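# Set blue spool on an empty post, rehang frame

## Task

Place the blue spool upright and centred on a post that has nothing on it, and return the frame to its rests. Then open the gripper and move the arms away from both.

## Robot and tools

Robots: three identical arms named arm1, arm2 and arm3. Each is a Kinova Gen3 with seven revolute joints, a Robotiq 2F-85 two-finger gripper and a wrist camera (arm1_cam_wrist, arm2_cam_wrist, arm3_cam_wrist). Two fixed room cameras, cam_high and cam_low, belong to no arm. The hand reaches roughly 1.0 m from the joint 1 axis.

Frames: one shared scene frame, origin on the floor, +z up, metres. Arm feet (base_link), each facing along its own +x: arm1 at x=+1.480 y=-0.001 z=+0.784 quat_wxyz=(+0.025, -0.001, -0.003, -1.000); arm2 at x=-0.739 y=+1.279 z=+0.783 quat_wxyz=(+0.856, +0.006, -0.002, -0.517); arm3 at x=-0.741 y=-1.280 z=+0.761 quat_wxyz=(+0.853, +0.000, +0.000, +0.521). The hand point (link robotiq_pinch) sits between the finger pads, about 2 cm behind the tips when closed or half open, 0.5 cm when fully open; its z axis runs along the fingers, its y axis is the opening direction. Camera intrinsics and extrinsics are given in OpenCV form; room cameras may have shifted by up to 2.3 degrees and 9 mm, and wrist camera poses follow the reported joints.

Joints (all absolute targets, radians): joint1_rad -69.115 to 69.115 (whole arm about its foot's vertical axis, positive clockwise from above, 0 points along the foot's +x); joint2_rad -2.249 to 2.249 (shoulder, 0 upright, positive leans forward); joint3_rad -69.115 to 69.115 (upper arm roll); joint4_rad -2.579 to 2.579 (elbow, 0 straight); joint5_rad -69.115 to 69.115 (forearm roll); joint6_rad -2.099 to 2.099 (wrist bend, 0 straight); joint7_rad -69.115 to 69.115 (hand roll, positive counter-clockwise seen from behind). gripper_m is the fingertip gap in metres, 0 to 0.085. Done tolerance is ±0.01 rad per joint and ±0.003 m for the gripper. Target speed caps: 1.39 rad/s for joints 1-4 and 1.22 rad/s for joints 5-7; acceleration caps 1 and 10 rad/s per second respectively. Joints on one arm start and finish together, so the hand may swing on a curved path. One action lasts at most 15 s; after a big move the arm may not yet have arrived.

Tool move: optional keys arm1, arm2, arm3 and cameras. Each arm key holds an object with a "joints" object mapping joint names (joint1_rad ... joint7_rad, gripper_m) to absolute targets; there is no offset mode. Any subset of joints may be given; omitted joints or arms get no new command and may still be driving toward an older target. All named motions begin at once. cameras is a list drawn from arm1_cam_wrist, arm2_cam_wrist, arm3_cam_wrist, cam_high, cam_low, all; omitted/null/["all"] gives every camera, [] gives none. Unknown keys make the call invalid; out-of-range numbers get it refused. Example: {"arm1": {"joints": {"gripper_m": 0.05}}, "arm2": {"joints": {"joint1_rad": 0.3}}}. A move with no action just reports full state and images.

Tool wait: seconds from 0 to 10, plus optional cameras; commands nothing new and returns state and images.
Tool zoom_image: camera name and region [x0, y0, x1, y1] in pixels of that camera's latest image (origin top-left, at most 504 by 504).
Tool read_manual: section "licences"; returns licence text only.
Tool finished_scene: scene = the current scene's number; ends the scene irreversibly. After ending scene 1, make no further call in that same reply.

If a move or wait is refused, or a stop interrupts it, later move, wait and finished_scene calls in the same reply are skipped (not so after a merely invalid call).

Reading results: the "move" line lists each arm sent a motion with "done" or its worst status. joint_status words: done; off_target (stopped short, may still push); time_out (target dropped, holds in place); not_followed (a collision check held back that arm's joint targets, gripper still obeyed; it may retry later); limit_stop_at_motor_heat (resend the target). An arm under "as last shown" was not commanded: its status reads "not commanded" and other lines repeat old values. on_its_own reports uncommanded motion. Joint velocities are rad/s in joint order, "within noise" when at rest. Joint torques are in joint order, with per-arm offsets and noise; positive means toward larger joint values. Flange force is the outside force on the gripper in hand x y z axes, includes held weight, and may read "no reading". The "pictures" line gives image order; images may lag the state slightly. MOTOR HOT appears from 60 °C; at 75 °C an OVER-TEMPERATURE FAULT lets the arm sag for 30-60 s or more. Holding loads, staying stretched or pushing at an unreachable pose heats motors.

Torque faults: exceeding 104.5 N m on joints 1-4 or 51.3 N m on joints 5-7, or straying over 5 degrees from the planned path, freezes that arm and gripper for 10 s and drops the rest of its commands in the call.

Gripping: there is no force control. For a firm hold, start wide so the fingers travel far before contact and command a gap well below the object width; reopen and reclose to tighten.

Avoid: any hard contact between arms (this fails and ends the scene); closing a gripper onto another arm's fingers; the collision check may react late and does not stop fingers. The Gen3 keeps pushing after contact, so don't drive into tables, posts or heavy fixtures. Never knock objects off the work area or onto the floor, drop things from height, release moving parts, or squeeze hard on a part still resting on something. Objects may occasionally be nudged by an outside push. The world keeps running while you think, holding the last commands. The goal must hold with the arms clear and grippers open.

Each tool is called as a command line: name --argument value for each argument, lists and objects as JSON in quotes; but a table of rows of numbers goes row by row, as --pt "numbers of a row", without its own name.

## Session

move

Scene clock: 0.00 s.
Joint torques (N m): no reading
Motor temperatures (°C): arm1=[31 41 33 30 40 46 41] | arm2=[37 34 33 34 35 48 42] | arm3=[37 34 37 34 40 41 40]
Flange force (N): no reading
Joint velocities: within noise
arm1.joint_positions: joint1_rad=+0.029 joint2_rad=-0.383 joint3_rad=-0.097 joint4_rad=+1.568 joint5_rad=-0.073 joint6_rad=+1.961 joint7_rad=+1.324 gripper_m=+0.085
arm1.joint_status: not commanded
arm1.hand: x=+1.3502 y=-0.0161 z=+1.2662 quat_wxyz=(-0.018, -0.998, +0.054, -0.006) (m; scene frame)
arm2.joint_positions: joint1_rad=-0.284 joint2_rad=-0.447 joint3_rad=-0.110 joint4_rad=+1.474 joint5_rad=-0.055 joint6_rad=+2.032 joint7_rad=+1.658 gripper_m=+0.085
arm2.joint_status: not commanded
arm2.hand: x=-0.6569 y=+1.2037 z=+1.2997 quat_wxyz=(-0.040, -0.289, -0.956, +0.009) (m; scene frame)
arm3.joint_positions: joint1_rad=-0.151 joint2_rad=-0.484 joint3_rad=-0.079 joint4_rad=+1.519 joint5_rad=-0.011 joint6_rad=+1.926 joint7_rad=+1.250 gripper_m=+0.085
arm3.joint_status: not commanded
arm3.hand: x=-0.6956 y=-1.1576 z=+1.2729 quat_wxyz=(-0.071, +0.479, -0.873, -0.056) (m; scene frame)
pictures: arm1_cam_wrist, arm2_cam_wrist, arm3_cam_wrist, cam_high, cam_low

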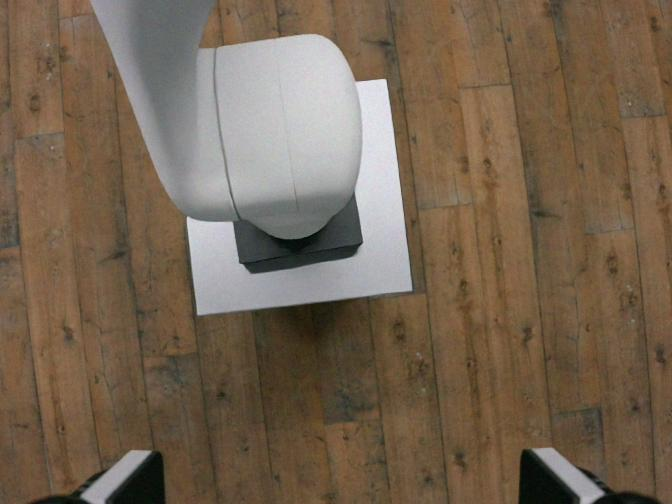

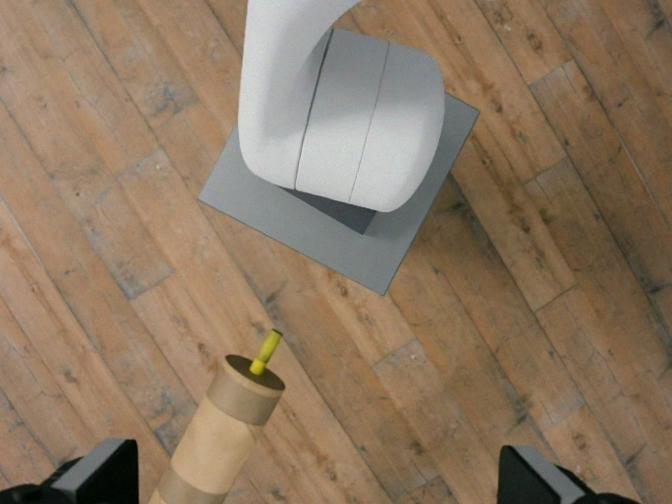

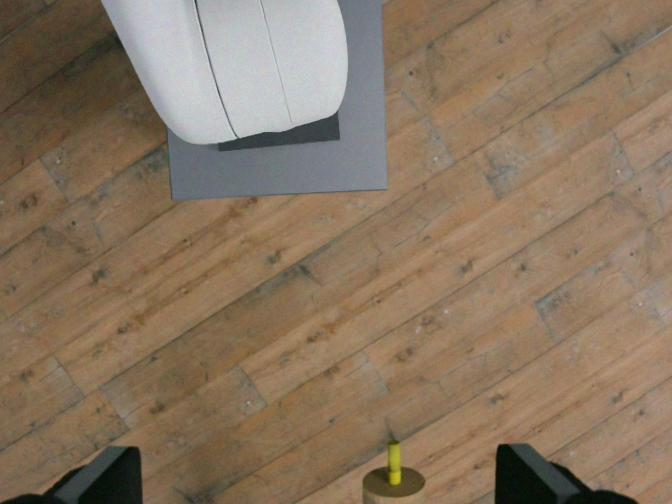

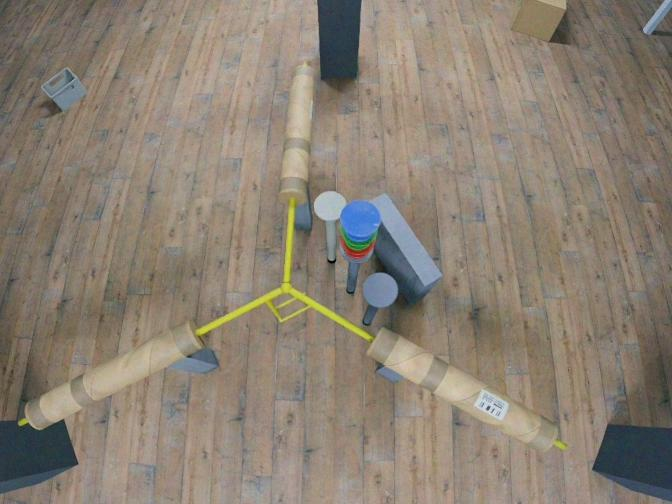

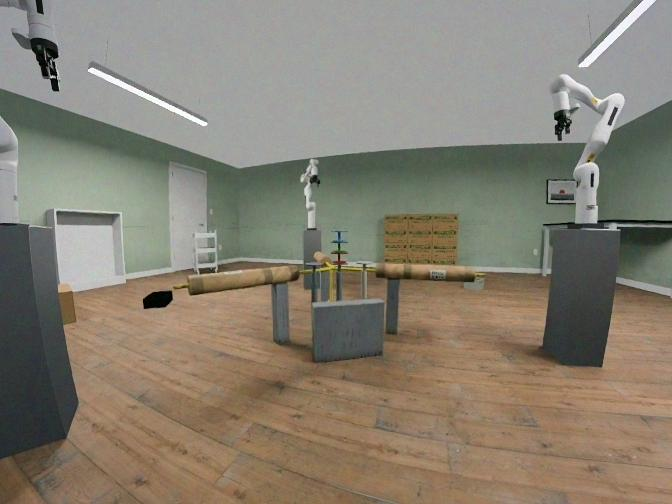

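zoom_image --camera "cam_high" --region '[180, 170, 460, 390]'

zoom_image --camera "cam_low" --region '[170, 210, 500, 370]'

zoom_image --camera "cam_low" --region '[270, 220, 410, 320]'

Scaled by 1.800 from the camera's 672x504 image, which has a finer 960x720 frame.

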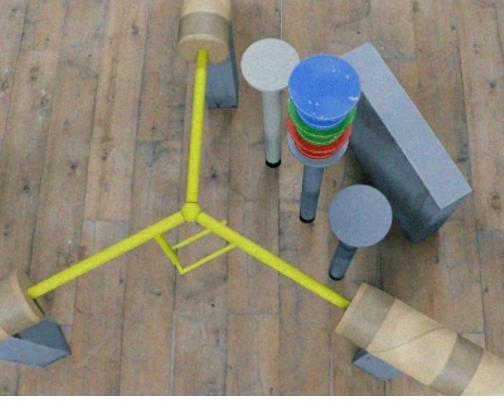

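Scaled by 1.527 from the camera's 672x504 image, which has a finer 960x720 frame.

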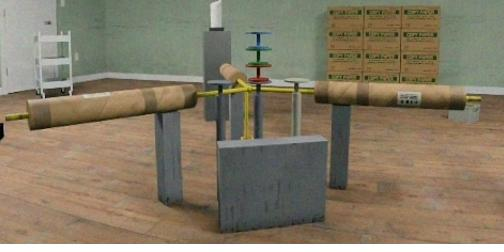

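Scaled by 3.600 from the camera's 672x504 image, which has a finer 960x720 frame.

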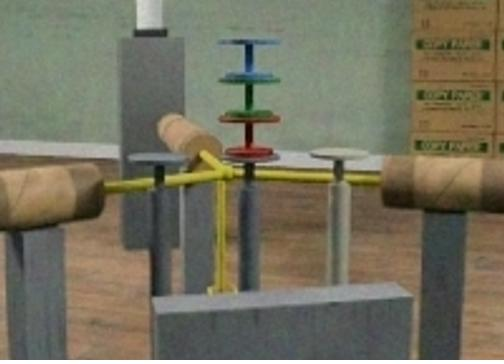

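zoom_image --camera "cam_high" --region '[250, 270, 330, 330]'

zoom_image --camera "cam_low" --region '[310, 255, 360, 310]'

zoom_image --camera "cam_high" --region '[310, 180, 410, 260]'

zoom_image --camera "cam_low" --region '[320, 225, 360, 270]'

zoom_image --camera "cam_high" --region '[10, 310, 230, 450]'

zoom_image --camera "arm2_cam_wrist" --region '[140, 300, 340, 500]'

Scaled by 6.300 from the camera's 672x504 image, which has a finer 960x720 frame.

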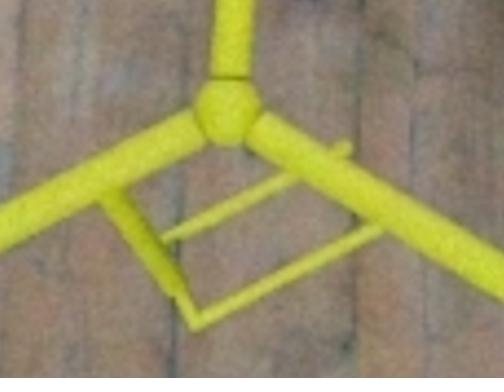

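Scaled by 9.164 from the camera's 672x504 image, which has a finer 960x720 frame.

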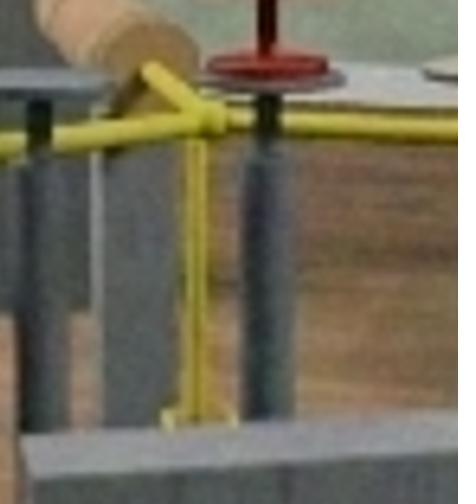

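Scaled by 5.040 from the camera's 672x504 image, which has a finer 960x720 frame.

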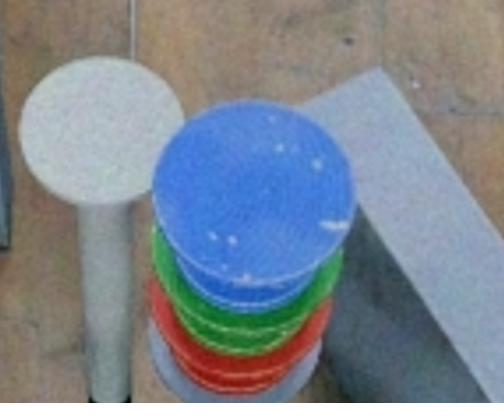

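Scaled by 11.200 from the camera's 672x504 image, which has a finer 960x720 frame.

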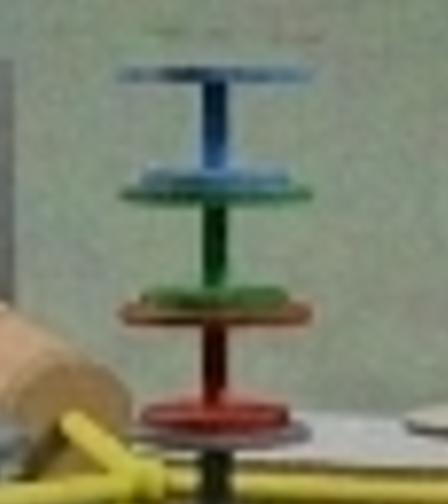

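Scaled by 2.291 from the camera's 672x504 image, which has a finer 960x720 frame.

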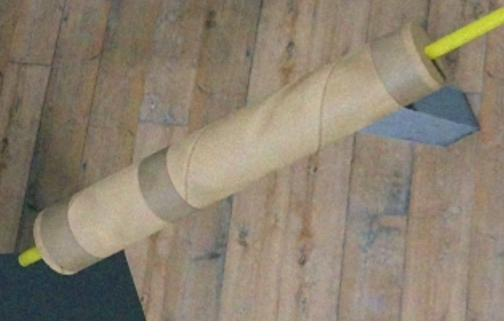

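Scaled by 2.520.

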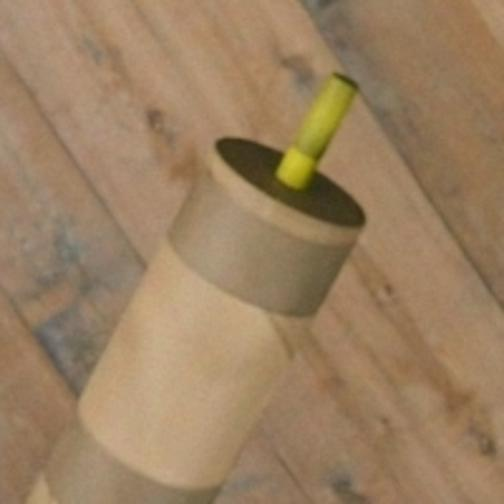

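move --arm1 '{"joints":{"joint1_rad":0.295,"joint2_rad":1.2065,"joint3_rad":0,"joint4_rad":1.4036,"joint5_rad":0,"joint6_rad":0.5315,"joint7_rad":1.815}}' --arm2 '{"joints":{"joint1_rad":-0.2753,"joint2_rad":1.1197,"joint3_rad":0,"joint4_rad":2.2868,"joint5_rad":0,"joint6_rad":-0.265,"joint7_rad":1.334}}' --arm3 '{"joints":{"joint1_rad":-0.2206,"joint2_rad":1.2372,"joint3_rad":0,"joint4_rad":1.1818,"joint5_rad":0,"joint6_rad":0.7226,"joint7_rad":1.3007}}'

Scene clock: 112.17 s.
Joint torques (N m): arm1=[-0.02 -23.43 0 -3.79 0.3 0.22 -0.11] | arm2=[-0.88 -13.95 0.88 3.16 -0.46 -0.22 -0.11] | arm3=[1.06 -24.75 0.56 -5.26 -0.2 -0.05 0.03]
Motor temperatures (°C): arm1=[31 40 32 30 40 45 41] | arm2=[36 33 32 33 35 47 41] | arm3=[37 33 36 33 39 41 40]
Flange force (N): arm1=[-2.2 -0.2 1.0] | arm2=[-5.7 -1.6 -5.2] | arm3=[-2.6 1.8 0.2]
move: arm1 done; arm2 done; arm3 done
Joint velocities: within noise
arm1.joint_positions: joint1_rad=+0.295 joint2_rad=+1.206 joint3_rad=+0.000 joint4_rad=+1.404 joint5_rad=+0.000 joint6_rad=+0.531 joint7_rad=+1.815 gripper_m=+0.085
arm1.joint_status: all done
arm1.hand: x=+0.9500 y=+0.1567 z=+0.6361 quat_wxyz=(-0.003, -1.000, +0.000, +0.001) (m; scene frame)
arm2.joint_positions: joint1_rad=-0.275 joint2_rad=+1.120 joint3_rad=+0.000 joint4_rad=+2.287 joint5_rad=+0.000 joint6_rad=-0.265 joint7_rad=+1.334 gripper_m=+0.085
arm2.joint_status: all done
arm2.hand: x=-0.5515 y=+1.0484 z=+0.6365 quat_wxyz=(-0.002, -0.500, -0.866, -0.006) (m; scene frame)
arm3.joint_positions: joint1_rad=-0.221 joint2_rad=+1.237 joint3_rad=+0.000 joint4_rad=+1.182 joint5_rad=+0.000 joint6_rad=+0.723 joint7_rad=+1.301 gripper_m=+0.085
arm3.joint_status: all done
arm3.hand: x=-0.5645 y=-0.7006 z=+0.6366 quat_wxyz=(+0.000, +0.500, -0.866, +0.000) (m; scene frame)
pictures: arm1_cam_wrist, arm2_cam_wrist, arm3_cam_wrist, cam_high, cam_low
camera_calibration:
arm1_cam_wrist: T_world_to_cam=[[-0.0132916, -0.99991, -0.00191569, 0.172817], [-0.999836, 0.0133141, -0.0122679, 1.00807], [0.0122923, 0.00175231, -0.999923, 0.771267], [0, 0, 0, 1]] pos_world=[1.00072, 0.158029, 0.783905]
arm2_cam_wrist: T_world_to_cam=[[0.841979, 0.538557, 0.0320492, -0.123241], [0.5389, -0.842366, -0.00252594, 1.23419], [0.0256368, 0.0193981, -0.999483, 0.777875], [0, 0, 0, 1]] pos_world=[-0.581282, 1.09092, 0.78454]
arm3_cam_wrist: T_world_to_cam=[[-0.864349, 0.502186, 0.0266433, -0.158488], [0.502651, 0.864362, 0.0148392, 0.933176], [-0.0155775, 0.0262185, -0.999535, 0.797434], [0, 0, 0, 1]] pos_world=[-0.593628, -0.747919, 0.787438]

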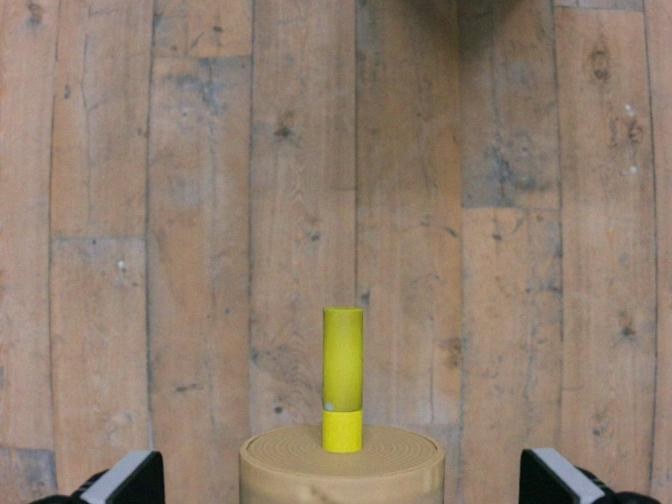

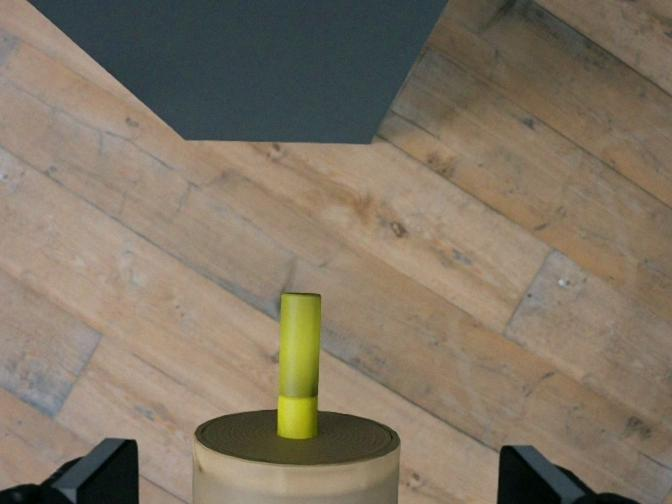

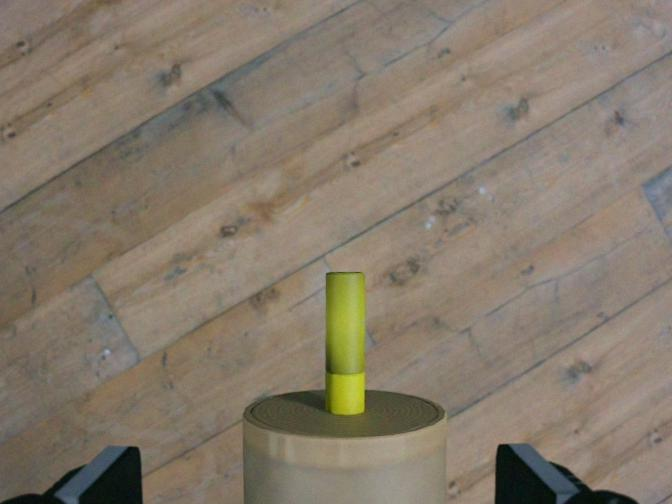

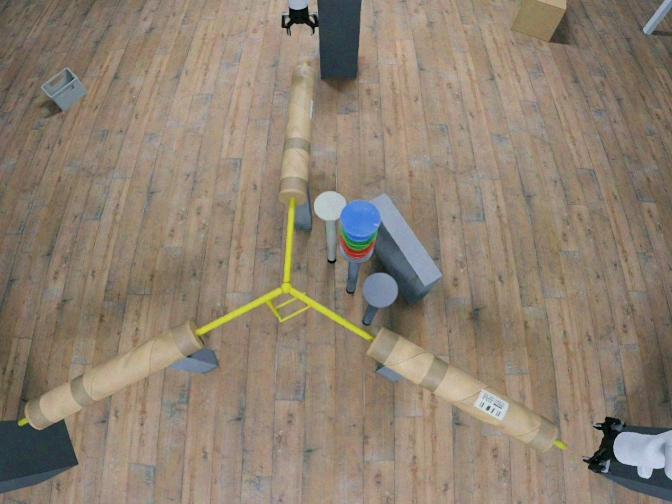

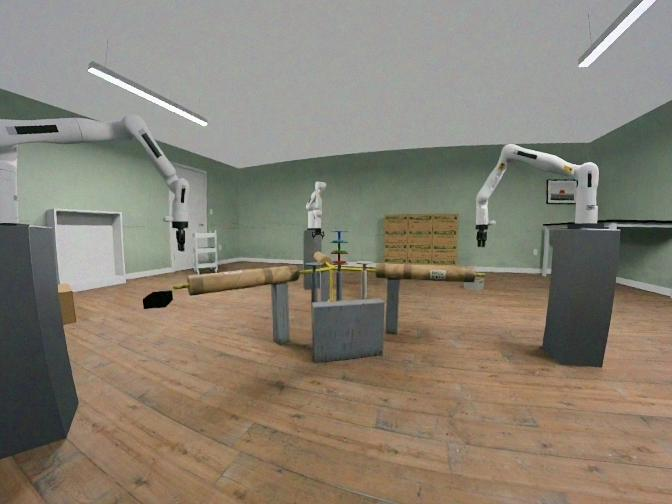

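move --arm1 '{"joints":{"joint1_rad":0.2887,"joint2_rad":1.4426,"joint4_rad":1.2359,"joint6_rad":0.4631,"joint7_rad":1.8095}}' --arm2 '{"joints":{"joint1_rad":-0.2441,"joint2_rad":1.4188,"joint4_rad":2.1168,"joint6_rad":-0.394,"joint7_rad":1.3661}}' --arm3 '{"joints":{"joint1_rad":-0.2482,"joint2_rad":1.4517,"joint4_rad":1.0625,"joint6_rad":0.6274,"joint7_rad":1.2732}}'

move --arm1 '{"joints":{"joint1_rad":0.2887,"joint2_rad":1.6623,"joint4_rad":1.0228,"joint6_rad":0.4565,"joint7_rad":1.8095}}' --arm2 '{"joints":{"joint1_rad":-0.2441,"joint2_rad":1.6438,"joint4_rad":1.9042,"joint6_rad":-0.4064,"joint7_rad":1.3661}}' --arm3 '{"joints":{"joint1_rad":-0.2482,"joint2_rad":1.6717,"joint4_rad":0.8457,"joint6_rad":0.6242,"joint7_rad":1.2732}}'

Scene clock: 148.77 s.
Joint torques (N m): arm1=[-0.05 -23.99 0.08 -3.27 0.29 0.25 -0.11] | arm2=[-0.93 -14.73 0.84 4.38 -0.48 -0.2 -0.09] | arm3=[1.13 -25.09 0.56 -4.59 -0.21 -0.02 0.1]
Motor temperatures (°C): arm1=[31 41 32 30 40 45 41] | arm2=[36 33 32 33 35 47 41] | arm3=[37 33 35 33 39 41 40]
Flange force (N): arm1=[-2.1 -0.2 1.5] | arm2=[-6.0 -1.6 -3.0] | arm3=[-2.7 2.1 1.0]
move: arm1 done; arm2 done; arm3 done
Joint velocities: within noise
arm1.joint_positions: joint1_rad=+0.289 joint2_rad=+1.443 joint3_rad=+0.000 joint4_rad=+1.236 joint5_rad=+0.000 joint6_rad=+0.463 joint7_rad=+1.809 gripper_m=+0.085
arm1.joint_status: all done
arm1.hand: x=+0.9438 y=+0.1541 z=+0.5297 quat_wxyz=(-0.003, -1.000, +0.000, +0.001) (m; scene frame)
arm2.joint_positions: joint1_rad=-0.244 joint2_rad=+1.419 joint3_rad=+0.000 joint4_rad=+2.117 joint5_rad=+0.000 joint6_rad=-0.394 joint7_rad=+1.366 gripper_m=+0.085
arm2.joint_status: all done
arm2.hand: x=-0.5586 y=+1.0445 z=+0.5298 quat_wxyz=(-0.002, -0.500, -0.866, -0.006) (m; scene frame)
arm3.joint_positions: joint1_rad=-0.248 joint2_rad=+1.452 joint3_rad=+0.000 joint4_rad=+1.062 joint5_rad=+0.000 joint6_rad=+0.627 joint7_rad=+1.273 gripper_m=+0.085
arm3.joint_status: all done
arm3.hand: x=-0.5812 y=-0.6991 z=+0.5301 quat_wxyz=(+0.000, +0.500, -0.866, +0.000) (m; scene frame)
pictures: arm1_cam_wrist, arm2_cam_wrist, arm3_cam_wrist, cam_high, cam_low
camera_calibration:
arm1_cam_wrist: T_world_to_cam=[[-0.0125915, -0.999919, -0.00190852, 0.169227], [-0.999845, 0.012614, -0.0122664, 1.00061], [0.0122895, 0.00175378, -0.999923, 0.664959], [0, 0, 0, 1]] pos_world=[0.994417, 0.155425, 0.677505]
arm2_cam_wrist: T_world_to_cam=[[0.841497, 0.539307, 0.032098, -0.11274], [0.539653, -0.841884, -0.00257801, 1.23438], [0.0256324, 0.0194912, -0.999481, 0.671387], [0, 0, 0, 1]] pos_world=[-0.588478, 1.08692, 0.67784]
arm3_cam_wrist: T_world_to_cam=[[-0.864418, 0.502068, 0.0266433, -0.170884], [0.502533, 0.864431, 0.014842, 0.941779], [-0.0155796, 0.0262188, -0.999535, 0.690785], [0, 0, 0, 1]] pos_world=[-0.610228, -0.746419, 0.681038]

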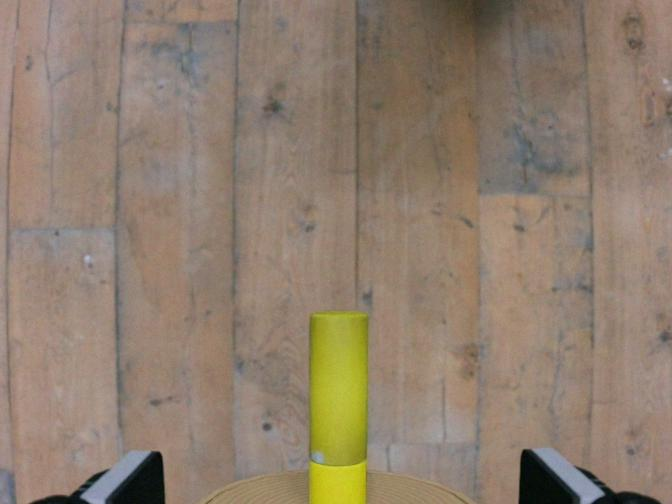

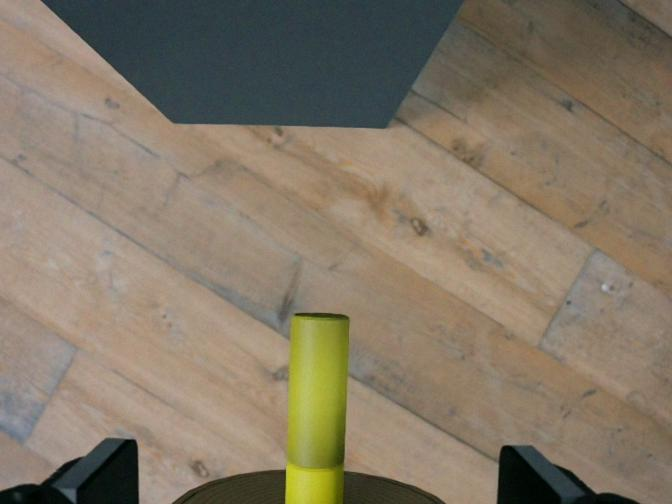

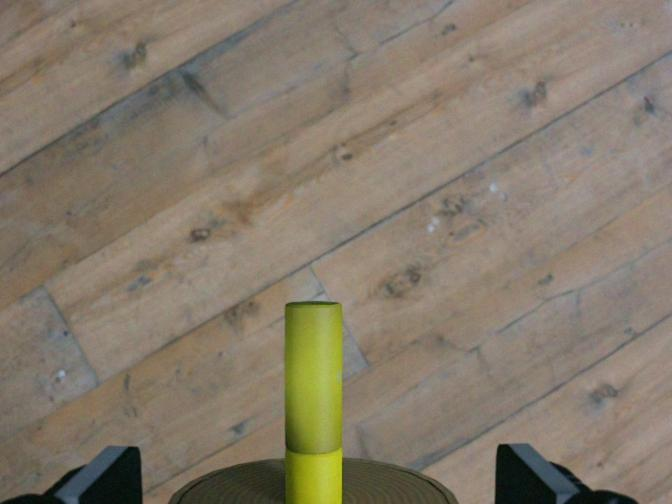

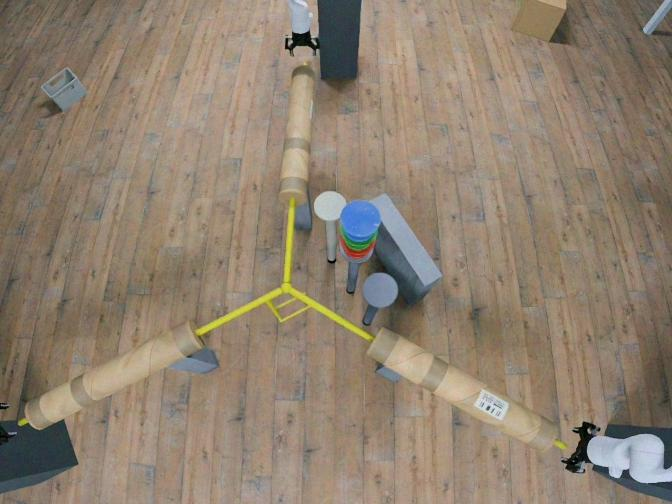

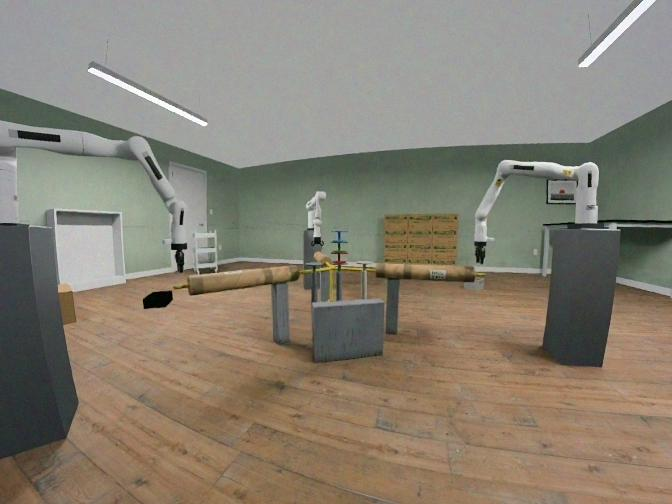

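Scene clock: 150.07 s.
Joint torques (N m): arm1=[-0.08 -23.92 0.05 -3.21 0.27 0.22 -0.08] | arm2=[-0.88 -14.83 0.79 4.44 -0.46 -0.25 -0.13] | arm3=[1.09 -24.88 0.51 -4.56 -0.11 -0.04 0.07]
Motor temperatures (°C): arm1=[31 41 32 30 40 45 41] | arm2=[36 33 32 32 35 47 41] | arm3=[37 34 35 33 39 41 40]
Flange force (N): arm1=[-2.4 -0.3 1.9] | arm2=[-5.5 -1.5 -2.0] | arm3=[-3.0 2.1 1.3]
move: arm1 done; arm2 done; arm3 done
Joint velocities: within noise
arm1.joint_positions: joint1_rad=+0.289 joint2_rad=+1.662 joint3_rad=+0.000 joint4_rad=+1.023 joint5_rad=+0.000 joint6_rad=+0.457 joint7_rad=+1.809 gripper_m=+0.085
arm1.joint_status: all done
arm1.hand: x=+0.9439 y=+0.1536 z=+0.4365 quat_wxyz=(-0.003, -1.000, +0.000, +0.001) (m; scene frame)
arm2.joint_positions: joint1_rad=-0.244 joint2_rad=+1.644 joint3_rad=+0.000 joint4_rad=+1.904 joint5_rad=+0.000 joint6_rad=-0.406 joint7_rad=+1.366 gripper_m=+0.085
arm2.joint_status: all done
arm2.hand: x=-0.5577 y=+1.0452 z=+0.4370 quat_wxyz=(-0.002, -0.500, -0.866, -0.006) (m; scene frame)
arm3.joint_positions: joint1_rad=-0.248 joint2_rad=+1.672 joint3_rad=+0.000 joint4_rad=+0.846 joint5_rad=+0.000 joint6_rad=+0.624 joint7_rad=+1.273 gripper_m=+0.085
arm3.joint_status: all done
arm3.hand: x=-0.5811 y=-0.6991 z=+0.4371 quat_wxyz=(+0.000, +0.500, -0.866, +0.000) (m; scene frame)
pictures: arm1_cam_wrist, arm2_cam_wrist, arm3_cam_wrist, cam_high, cam_low
camera_calibration:
arm1_cam_wrist: T_world_to_cam=[[-0.0125923, -0.999919, -0.0018098, 0.168494], [-0.999844, 0.0126138, -0.0123676, 0.999635], [0.0123895, 0.00165378, -0.999922, 0.571781], [0, 0, 0, 1]] pos_world=[0.994517, 0.154925, 0.584405]
arm2_cam_wrist: T_world_to_cam=[[0.841502, 0.539305, 0.0320139, -0.110839], [0.539651, -0.841885, -0.00263207, 1.23428], [0.0255326, 0.0194912, -0.999484, 0.578441], [0, 0, 0, 1]] pos_world=[-0.587578, 1.08762, 0.58494]
arm3_cam_wrist: T_world_to_cam=[[-0.864418, 0.502068, 0.0266433, -0.168407], [0.502533, 0.864431, 0.014842, 0.94316], [-0.0155796, 0.0262188, -0.999535, 0.597828], [0, 0, 0, 1]] pos_world=[-0.610228, -0.746419, 0.588038]

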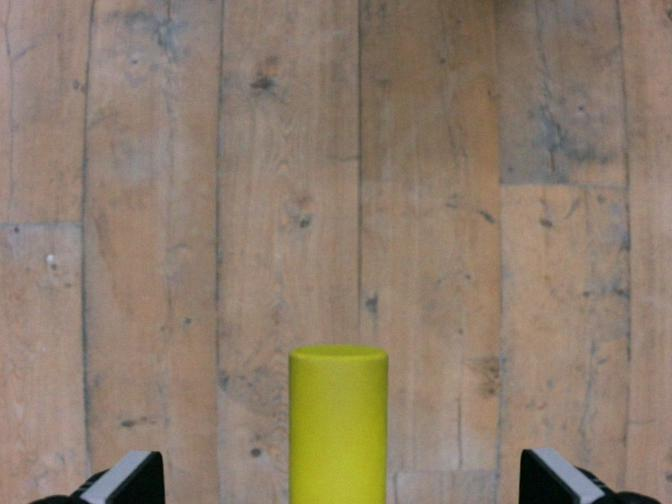

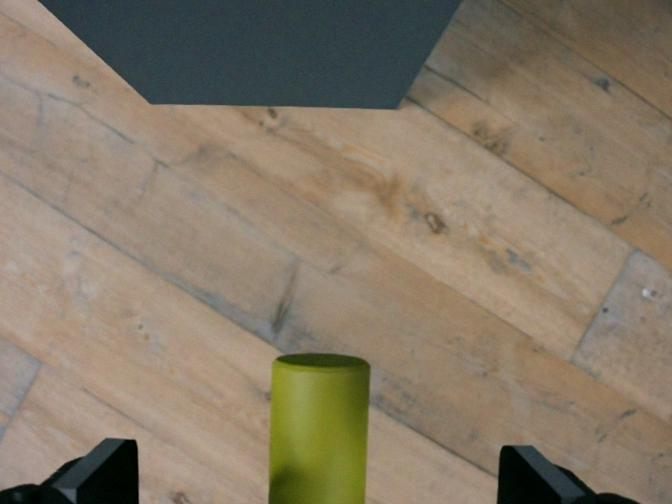

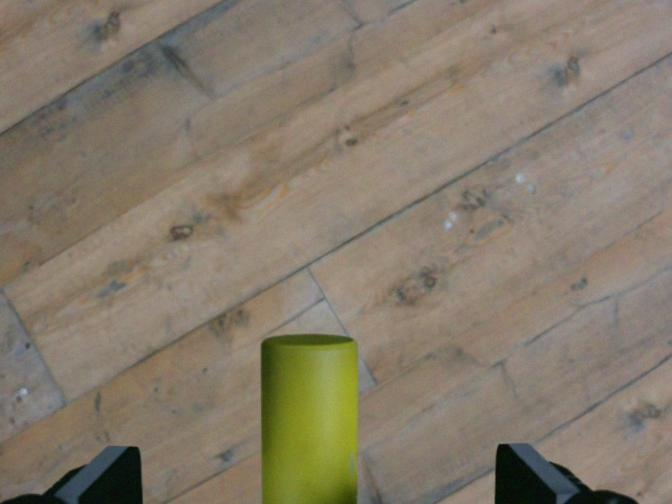

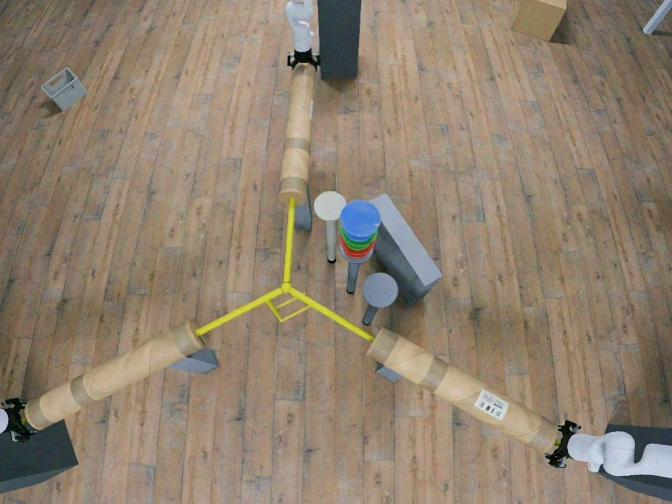

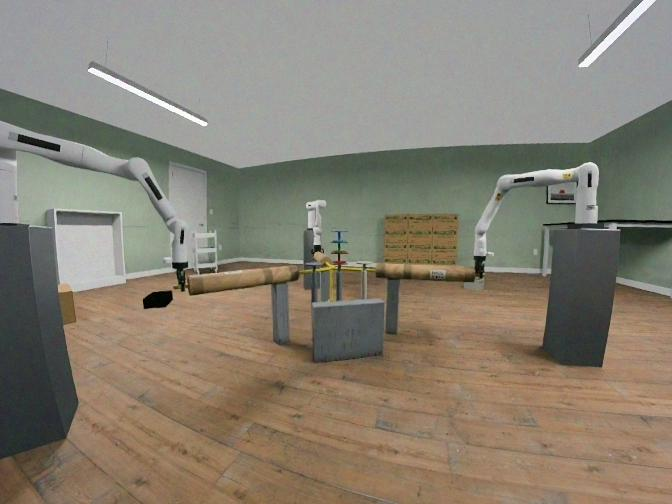

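move --arm1 '{"joints":{"joint2_rad":1.6423,"joint4_rad":1.0448,"joint6_rad":0.4545,"gripper_m":0.035}}' --arm2 '{"joints":{"joint2_rad":1.6256,"joint4_rad":1.9247,"joint6_rad":-0.4087,"gripper_m":0.035}}' --arm3 '{"joints":{"joint2_rad":1.6512,"joint4_rad":0.8692,"joint6_rad":0.6212,"gripper_m":0.035}}'

move --arm1 '{"joints":{"gripper_m":0.0}}' --arm2 '{"joints":{"gripper_m":0.0}}' --arm3 '{"joints":{"gripper_m":0.0}}'

Scene clock: 162.00 s.
Joint torques (N m): arm1=[-0.02 -23.92 0.11 -3.17 0.25 0.2 -0.11] | arm2=[-0.87 -14.83 0.84 4.45 -0.45 -0.24 -0.07] | arm3=[1.02 -25.06 0.57 -4.56 -0.13 -0.09 0.05]
Motor temperatures (°C): arm1=[31 41 32 30 40 45 41] | arm2=[36 33 32 32 35 47 41] | arm3=[36 34 35 33 39 41 40]
Flange force (N): arm1=[-2.5 -0.2 1.8] | arm2=[-5.5 -1.3 -2.1] | arm3=[-3.3 2.0 1.5]
move: arm1 done; arm2 done; arm3 done
Joint velocities: within noise
arm1.joint_positions: joint1_rad=+0.289 joint2_rad=+1.642 joint3_rad=+0.000 joint4_rad=+1.045 joint5_rad=+0.000 joint6_rad=+0.454 joint7_rad=+1.809 gripper_m=+0.035
arm1.joint_status: all done
arm1.hand: x=+0.9438 y=+0.1536 z=+0.4446 quat_wxyz=(-0.003, -1.000, +0.000, +0.001) (m; scene frame)
arm2.joint_positions: joint1_rad=-0.244 joint2_rad=+1.626 joint3_rad=+0.000 joint4_rad=+1.925 joint5_rad=+0.000 joint6_rad=-0.409 joint7_rad=+1.366 gripper_m=+0.035
arm2.joint_status: all done
arm2.hand: x=-0.5579 y=+1.0452 z=+0.4449 quat_wxyz=(-0.002, -0.500, -0.866, -0.006) (m; scene frame)
arm3.joint_positions: joint1_rad=-0.248 joint2_rad=+1.651 joint3_rad=+0.000 joint4_rad=+0.869 joint5_rad=+0.000 joint6_rad=+0.621 joint7_rad=+1.273 gripper_m=+0.035
arm3.joint_status: all done
arm3.hand: x=-0.5811 y=-0.6991 z=+0.4452 quat_wxyz=(+0.000, +0.500, -0.866, +0.000) (m; scene frame)
pictures: arm1_cam_wrist, arm2_cam_wrist, arm3_cam_wrist, cam_high, cam_low
camera_calibration:
arm1_cam_wrist: T_world_to_cam=[[-0.0125917, -0.999919, -0.00190853, 0.168565], [-0.999845, 0.0126142, -0.0122664, 0.999577], [0.0122895, 0.00175378, -0.999923, 0.579967], [0, 0, 0, 1]] pos_world=[0.994417, 0.154925, 0.592505]
arm2_cam_wrist: T_world_to_cam=[[0.841548, 0.539233, 0.0320144, -0.110957], [0.539579, -0.841931, -0.00263514, 1.23445], [0.025533, 0.0194919, -0.999484, 0.586337], [0, 0, 0, 1]] pos_world=[-0.587678, 1.08772, 0.59284]
arm3_cam_wrist: T_world_to_cam=[[-0.864421, 0.502067, 0.0265568, -0.168624], [0.50253, 0.864431, 0.0148923, 0.942922], [-0.0154796, 0.0262188, -0.999536, 0.605983], [0, 0, 0, 1]] pos_world=[-0.610229, -0.746319, 0.596138]

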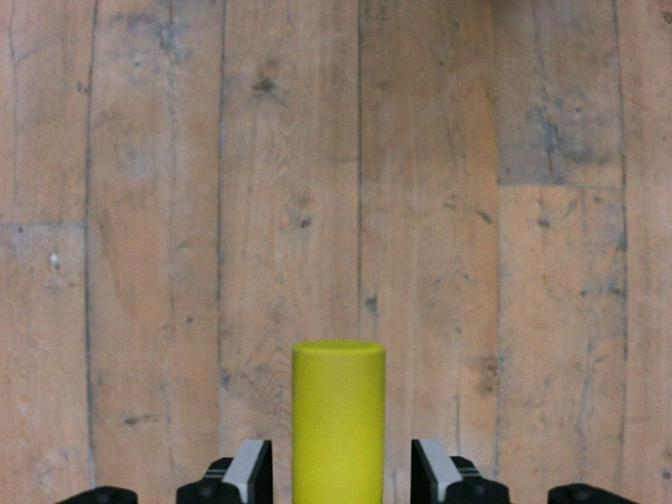

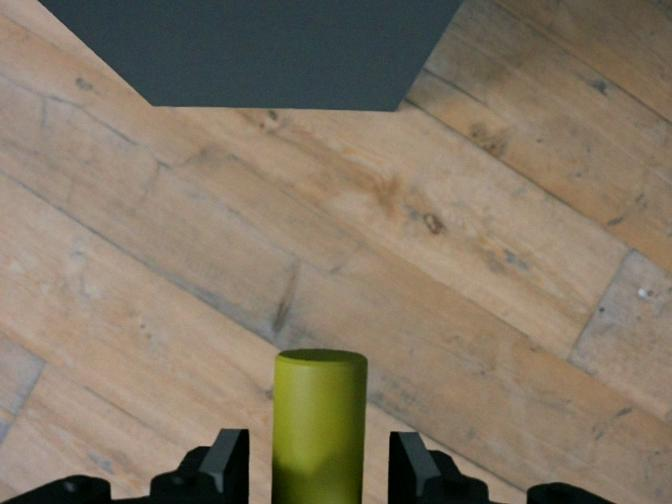

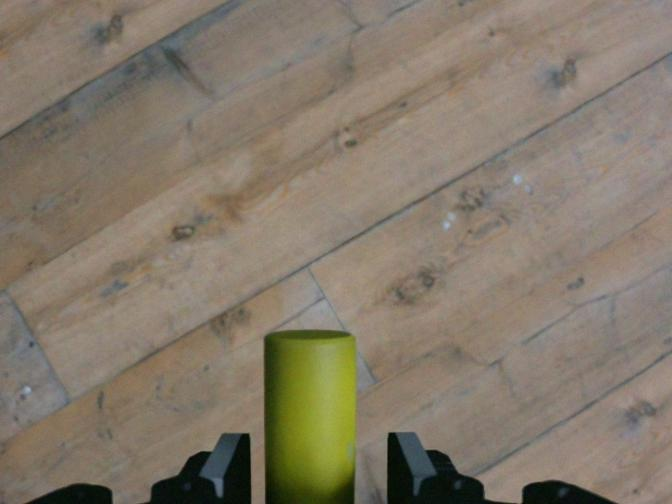

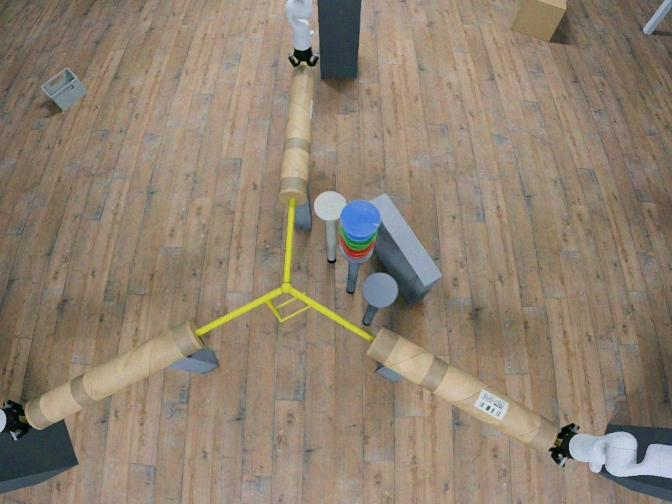

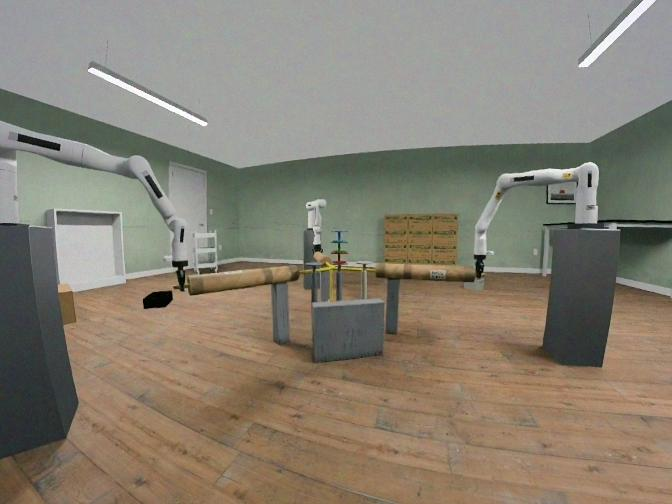

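Scene clock: 162.77 s.
Joint torques (N m): arm1=[-0.19 -21.98 0.04 -2.97 0.5 0.01 0.19] | arm2=[0.13 -12.26 3.62 1.21 -0.78 -0.99 0.16] | arm3=[-0.95 -23.07 -0.93 -6.49 -0.41 -2.14 0.3]
Motor temperatures (°C): arm1=[31 41 32 30 40 45 41] | arm2=[36 33 32 32 35 47 41] | arm3=[36 34 35 33 39 41 40]
Flange force (N): arm1=[-1.9 0.2 -2.3] | arm2=[-2.1 2.7 -16.0] | arm3=[2.3 -2.4 -8.3]
move: arm1 off_target; arm2 off_target; arm3 off_target
Joint velocities: within noise
arm1.joint_positions: joint1_rad=+0.289 joint2_rad=+1.642 joint3_rad=+0.000 joint4_rad=+1.045 joint5_rad=+0.000 joint6_rad=+0.454 joint7_rad=+1.809 gripper_m=+0.018
arm1.joint_status: gripper_m off_target (ended at +0.018, target +0.000)
arm1.hand: x=+0.9438 y=+0.1536 z=+0.4447 quat_wxyz=(-0.003, -1.000, +0.000, +0.001) (m; scene frame)
arm2.joint_positions: joint1_rad=-0.244 joint2_rad=+1.626 joint3_rad=+0.000 joint4_rad=+1.925 joint5_rad=+0.000 joint6_rad=-0.409 joint7_rad=+1.366 gripper_m=+0.018
arm2.joint_status: gripper_m off_target (ended at +0.018, target +0.000)
arm2.hand: x=-0.5579 y=+1.0452 z=+0.4449 quat_wxyz=(-0.002, -0.500, -0.866, -0.006) (m; scene frame)
arm3.joint_positions: joint1_rad=-0.248 joint2_rad=+1.651 joint3_rad=+0.000 joint4_rad=+0.869 joint5_rad=+0.000 joint6_rad=+0.621 joint7_rad=+1.273 gripper_m=+0.018
arm3.joint_status: gripper_m off_target (ended at +0.018, target +0.000)
arm3.hand: x=-0.5811 y=-0.6991 z=+0.4452 quat_wxyz=(+0.000, +0.500, -0.866, +0.000) (m; scene frame)
pictures: arm1_cam_wrist, arm2_cam_wrist, arm3_cam_wrist, cam_high, cam_low
camera_calibration:
arm1_cam_wrist: T_world_to_cam=[[-0.0125915, -0.999919, -0.00190852, 0.168565], [-0.999845, 0.012614, -0.0122664, 0.999577], [0.0122895, 0.00175378, -0.999923, 0.579967], [0, 0, 0, 1]] pos_world=[0.994417, 0.154925, 0.592505]
arm2_cam_wrist: T_world_to_cam=[[0.841543, 0.539235, 0.0320985, -0.111014], [0.539581, -0.84193, -0.00258109, 1.23442], [0.0256329, 0.0194918, -0.999481, 0.586494], [0, 0, 0, 1]] pos_world=[-0.587678, 1.08772, 0.59294]
arm3_cam_wrist: T_world_to_cam=[[-0.864418, 0.502068, 0.0266433, -0.168622], [0.502533, 0.864431, 0.014842, 0.94304], [-0.0155796, 0.0262188, -0.999535, 0.605924], [0, 0, 0, 1]] pos_world=[-0.610228, -0.746419, 0.596138]

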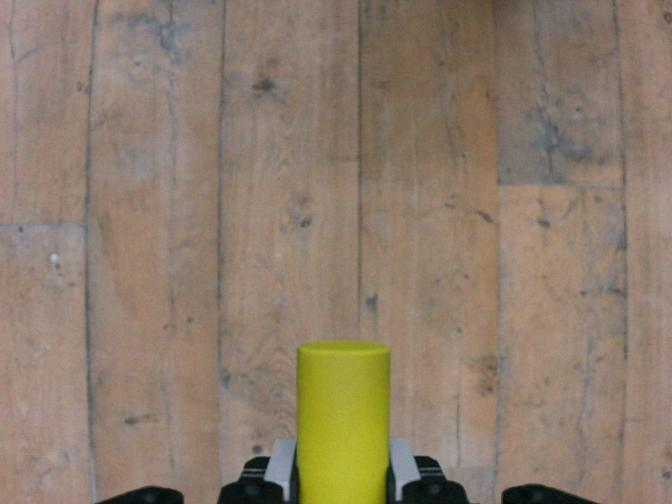

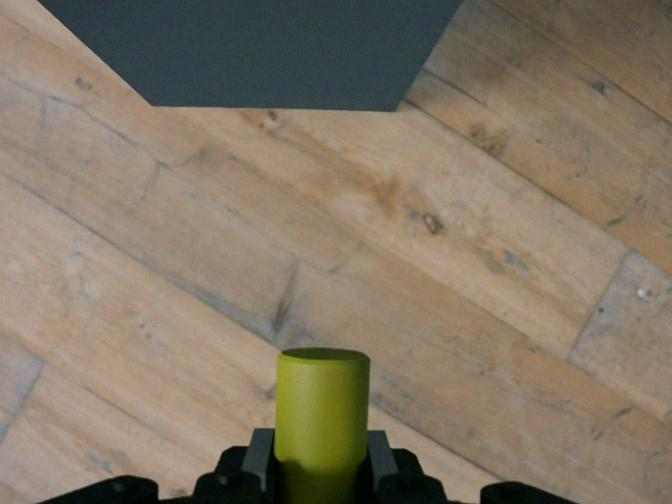

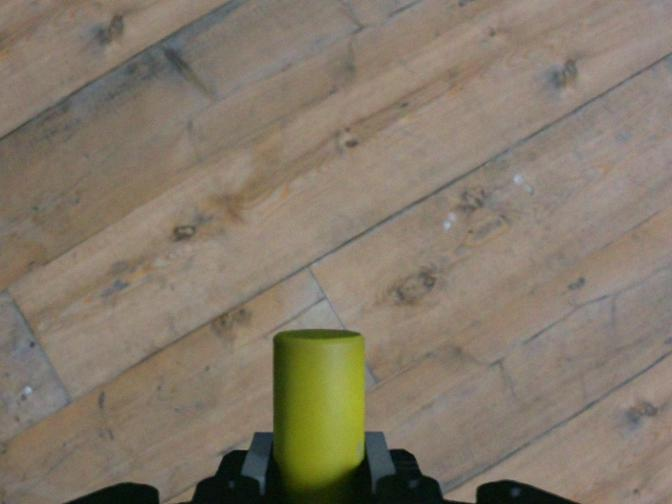

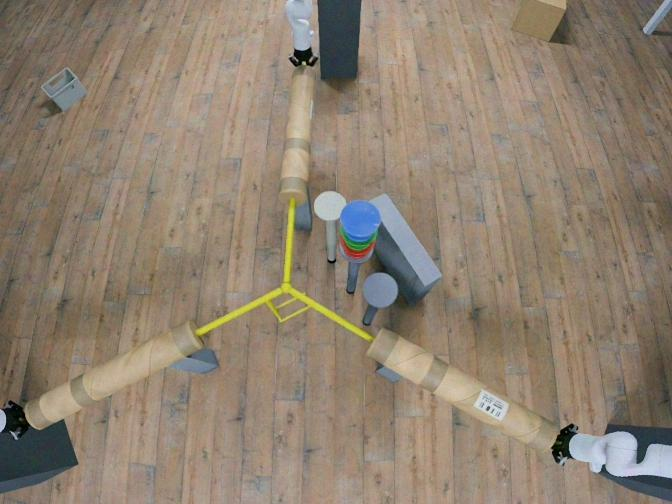

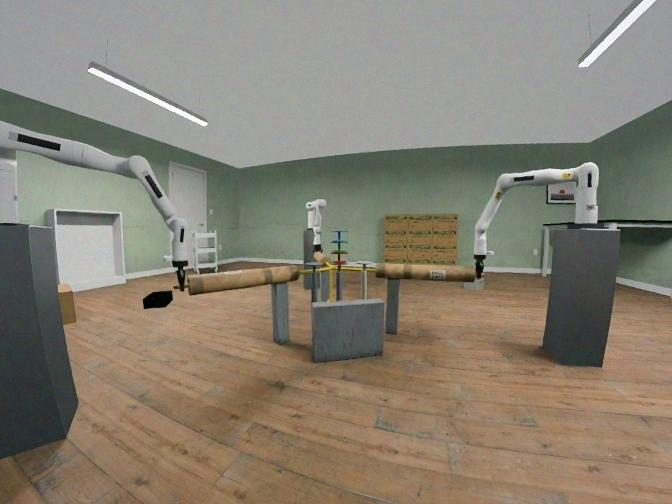

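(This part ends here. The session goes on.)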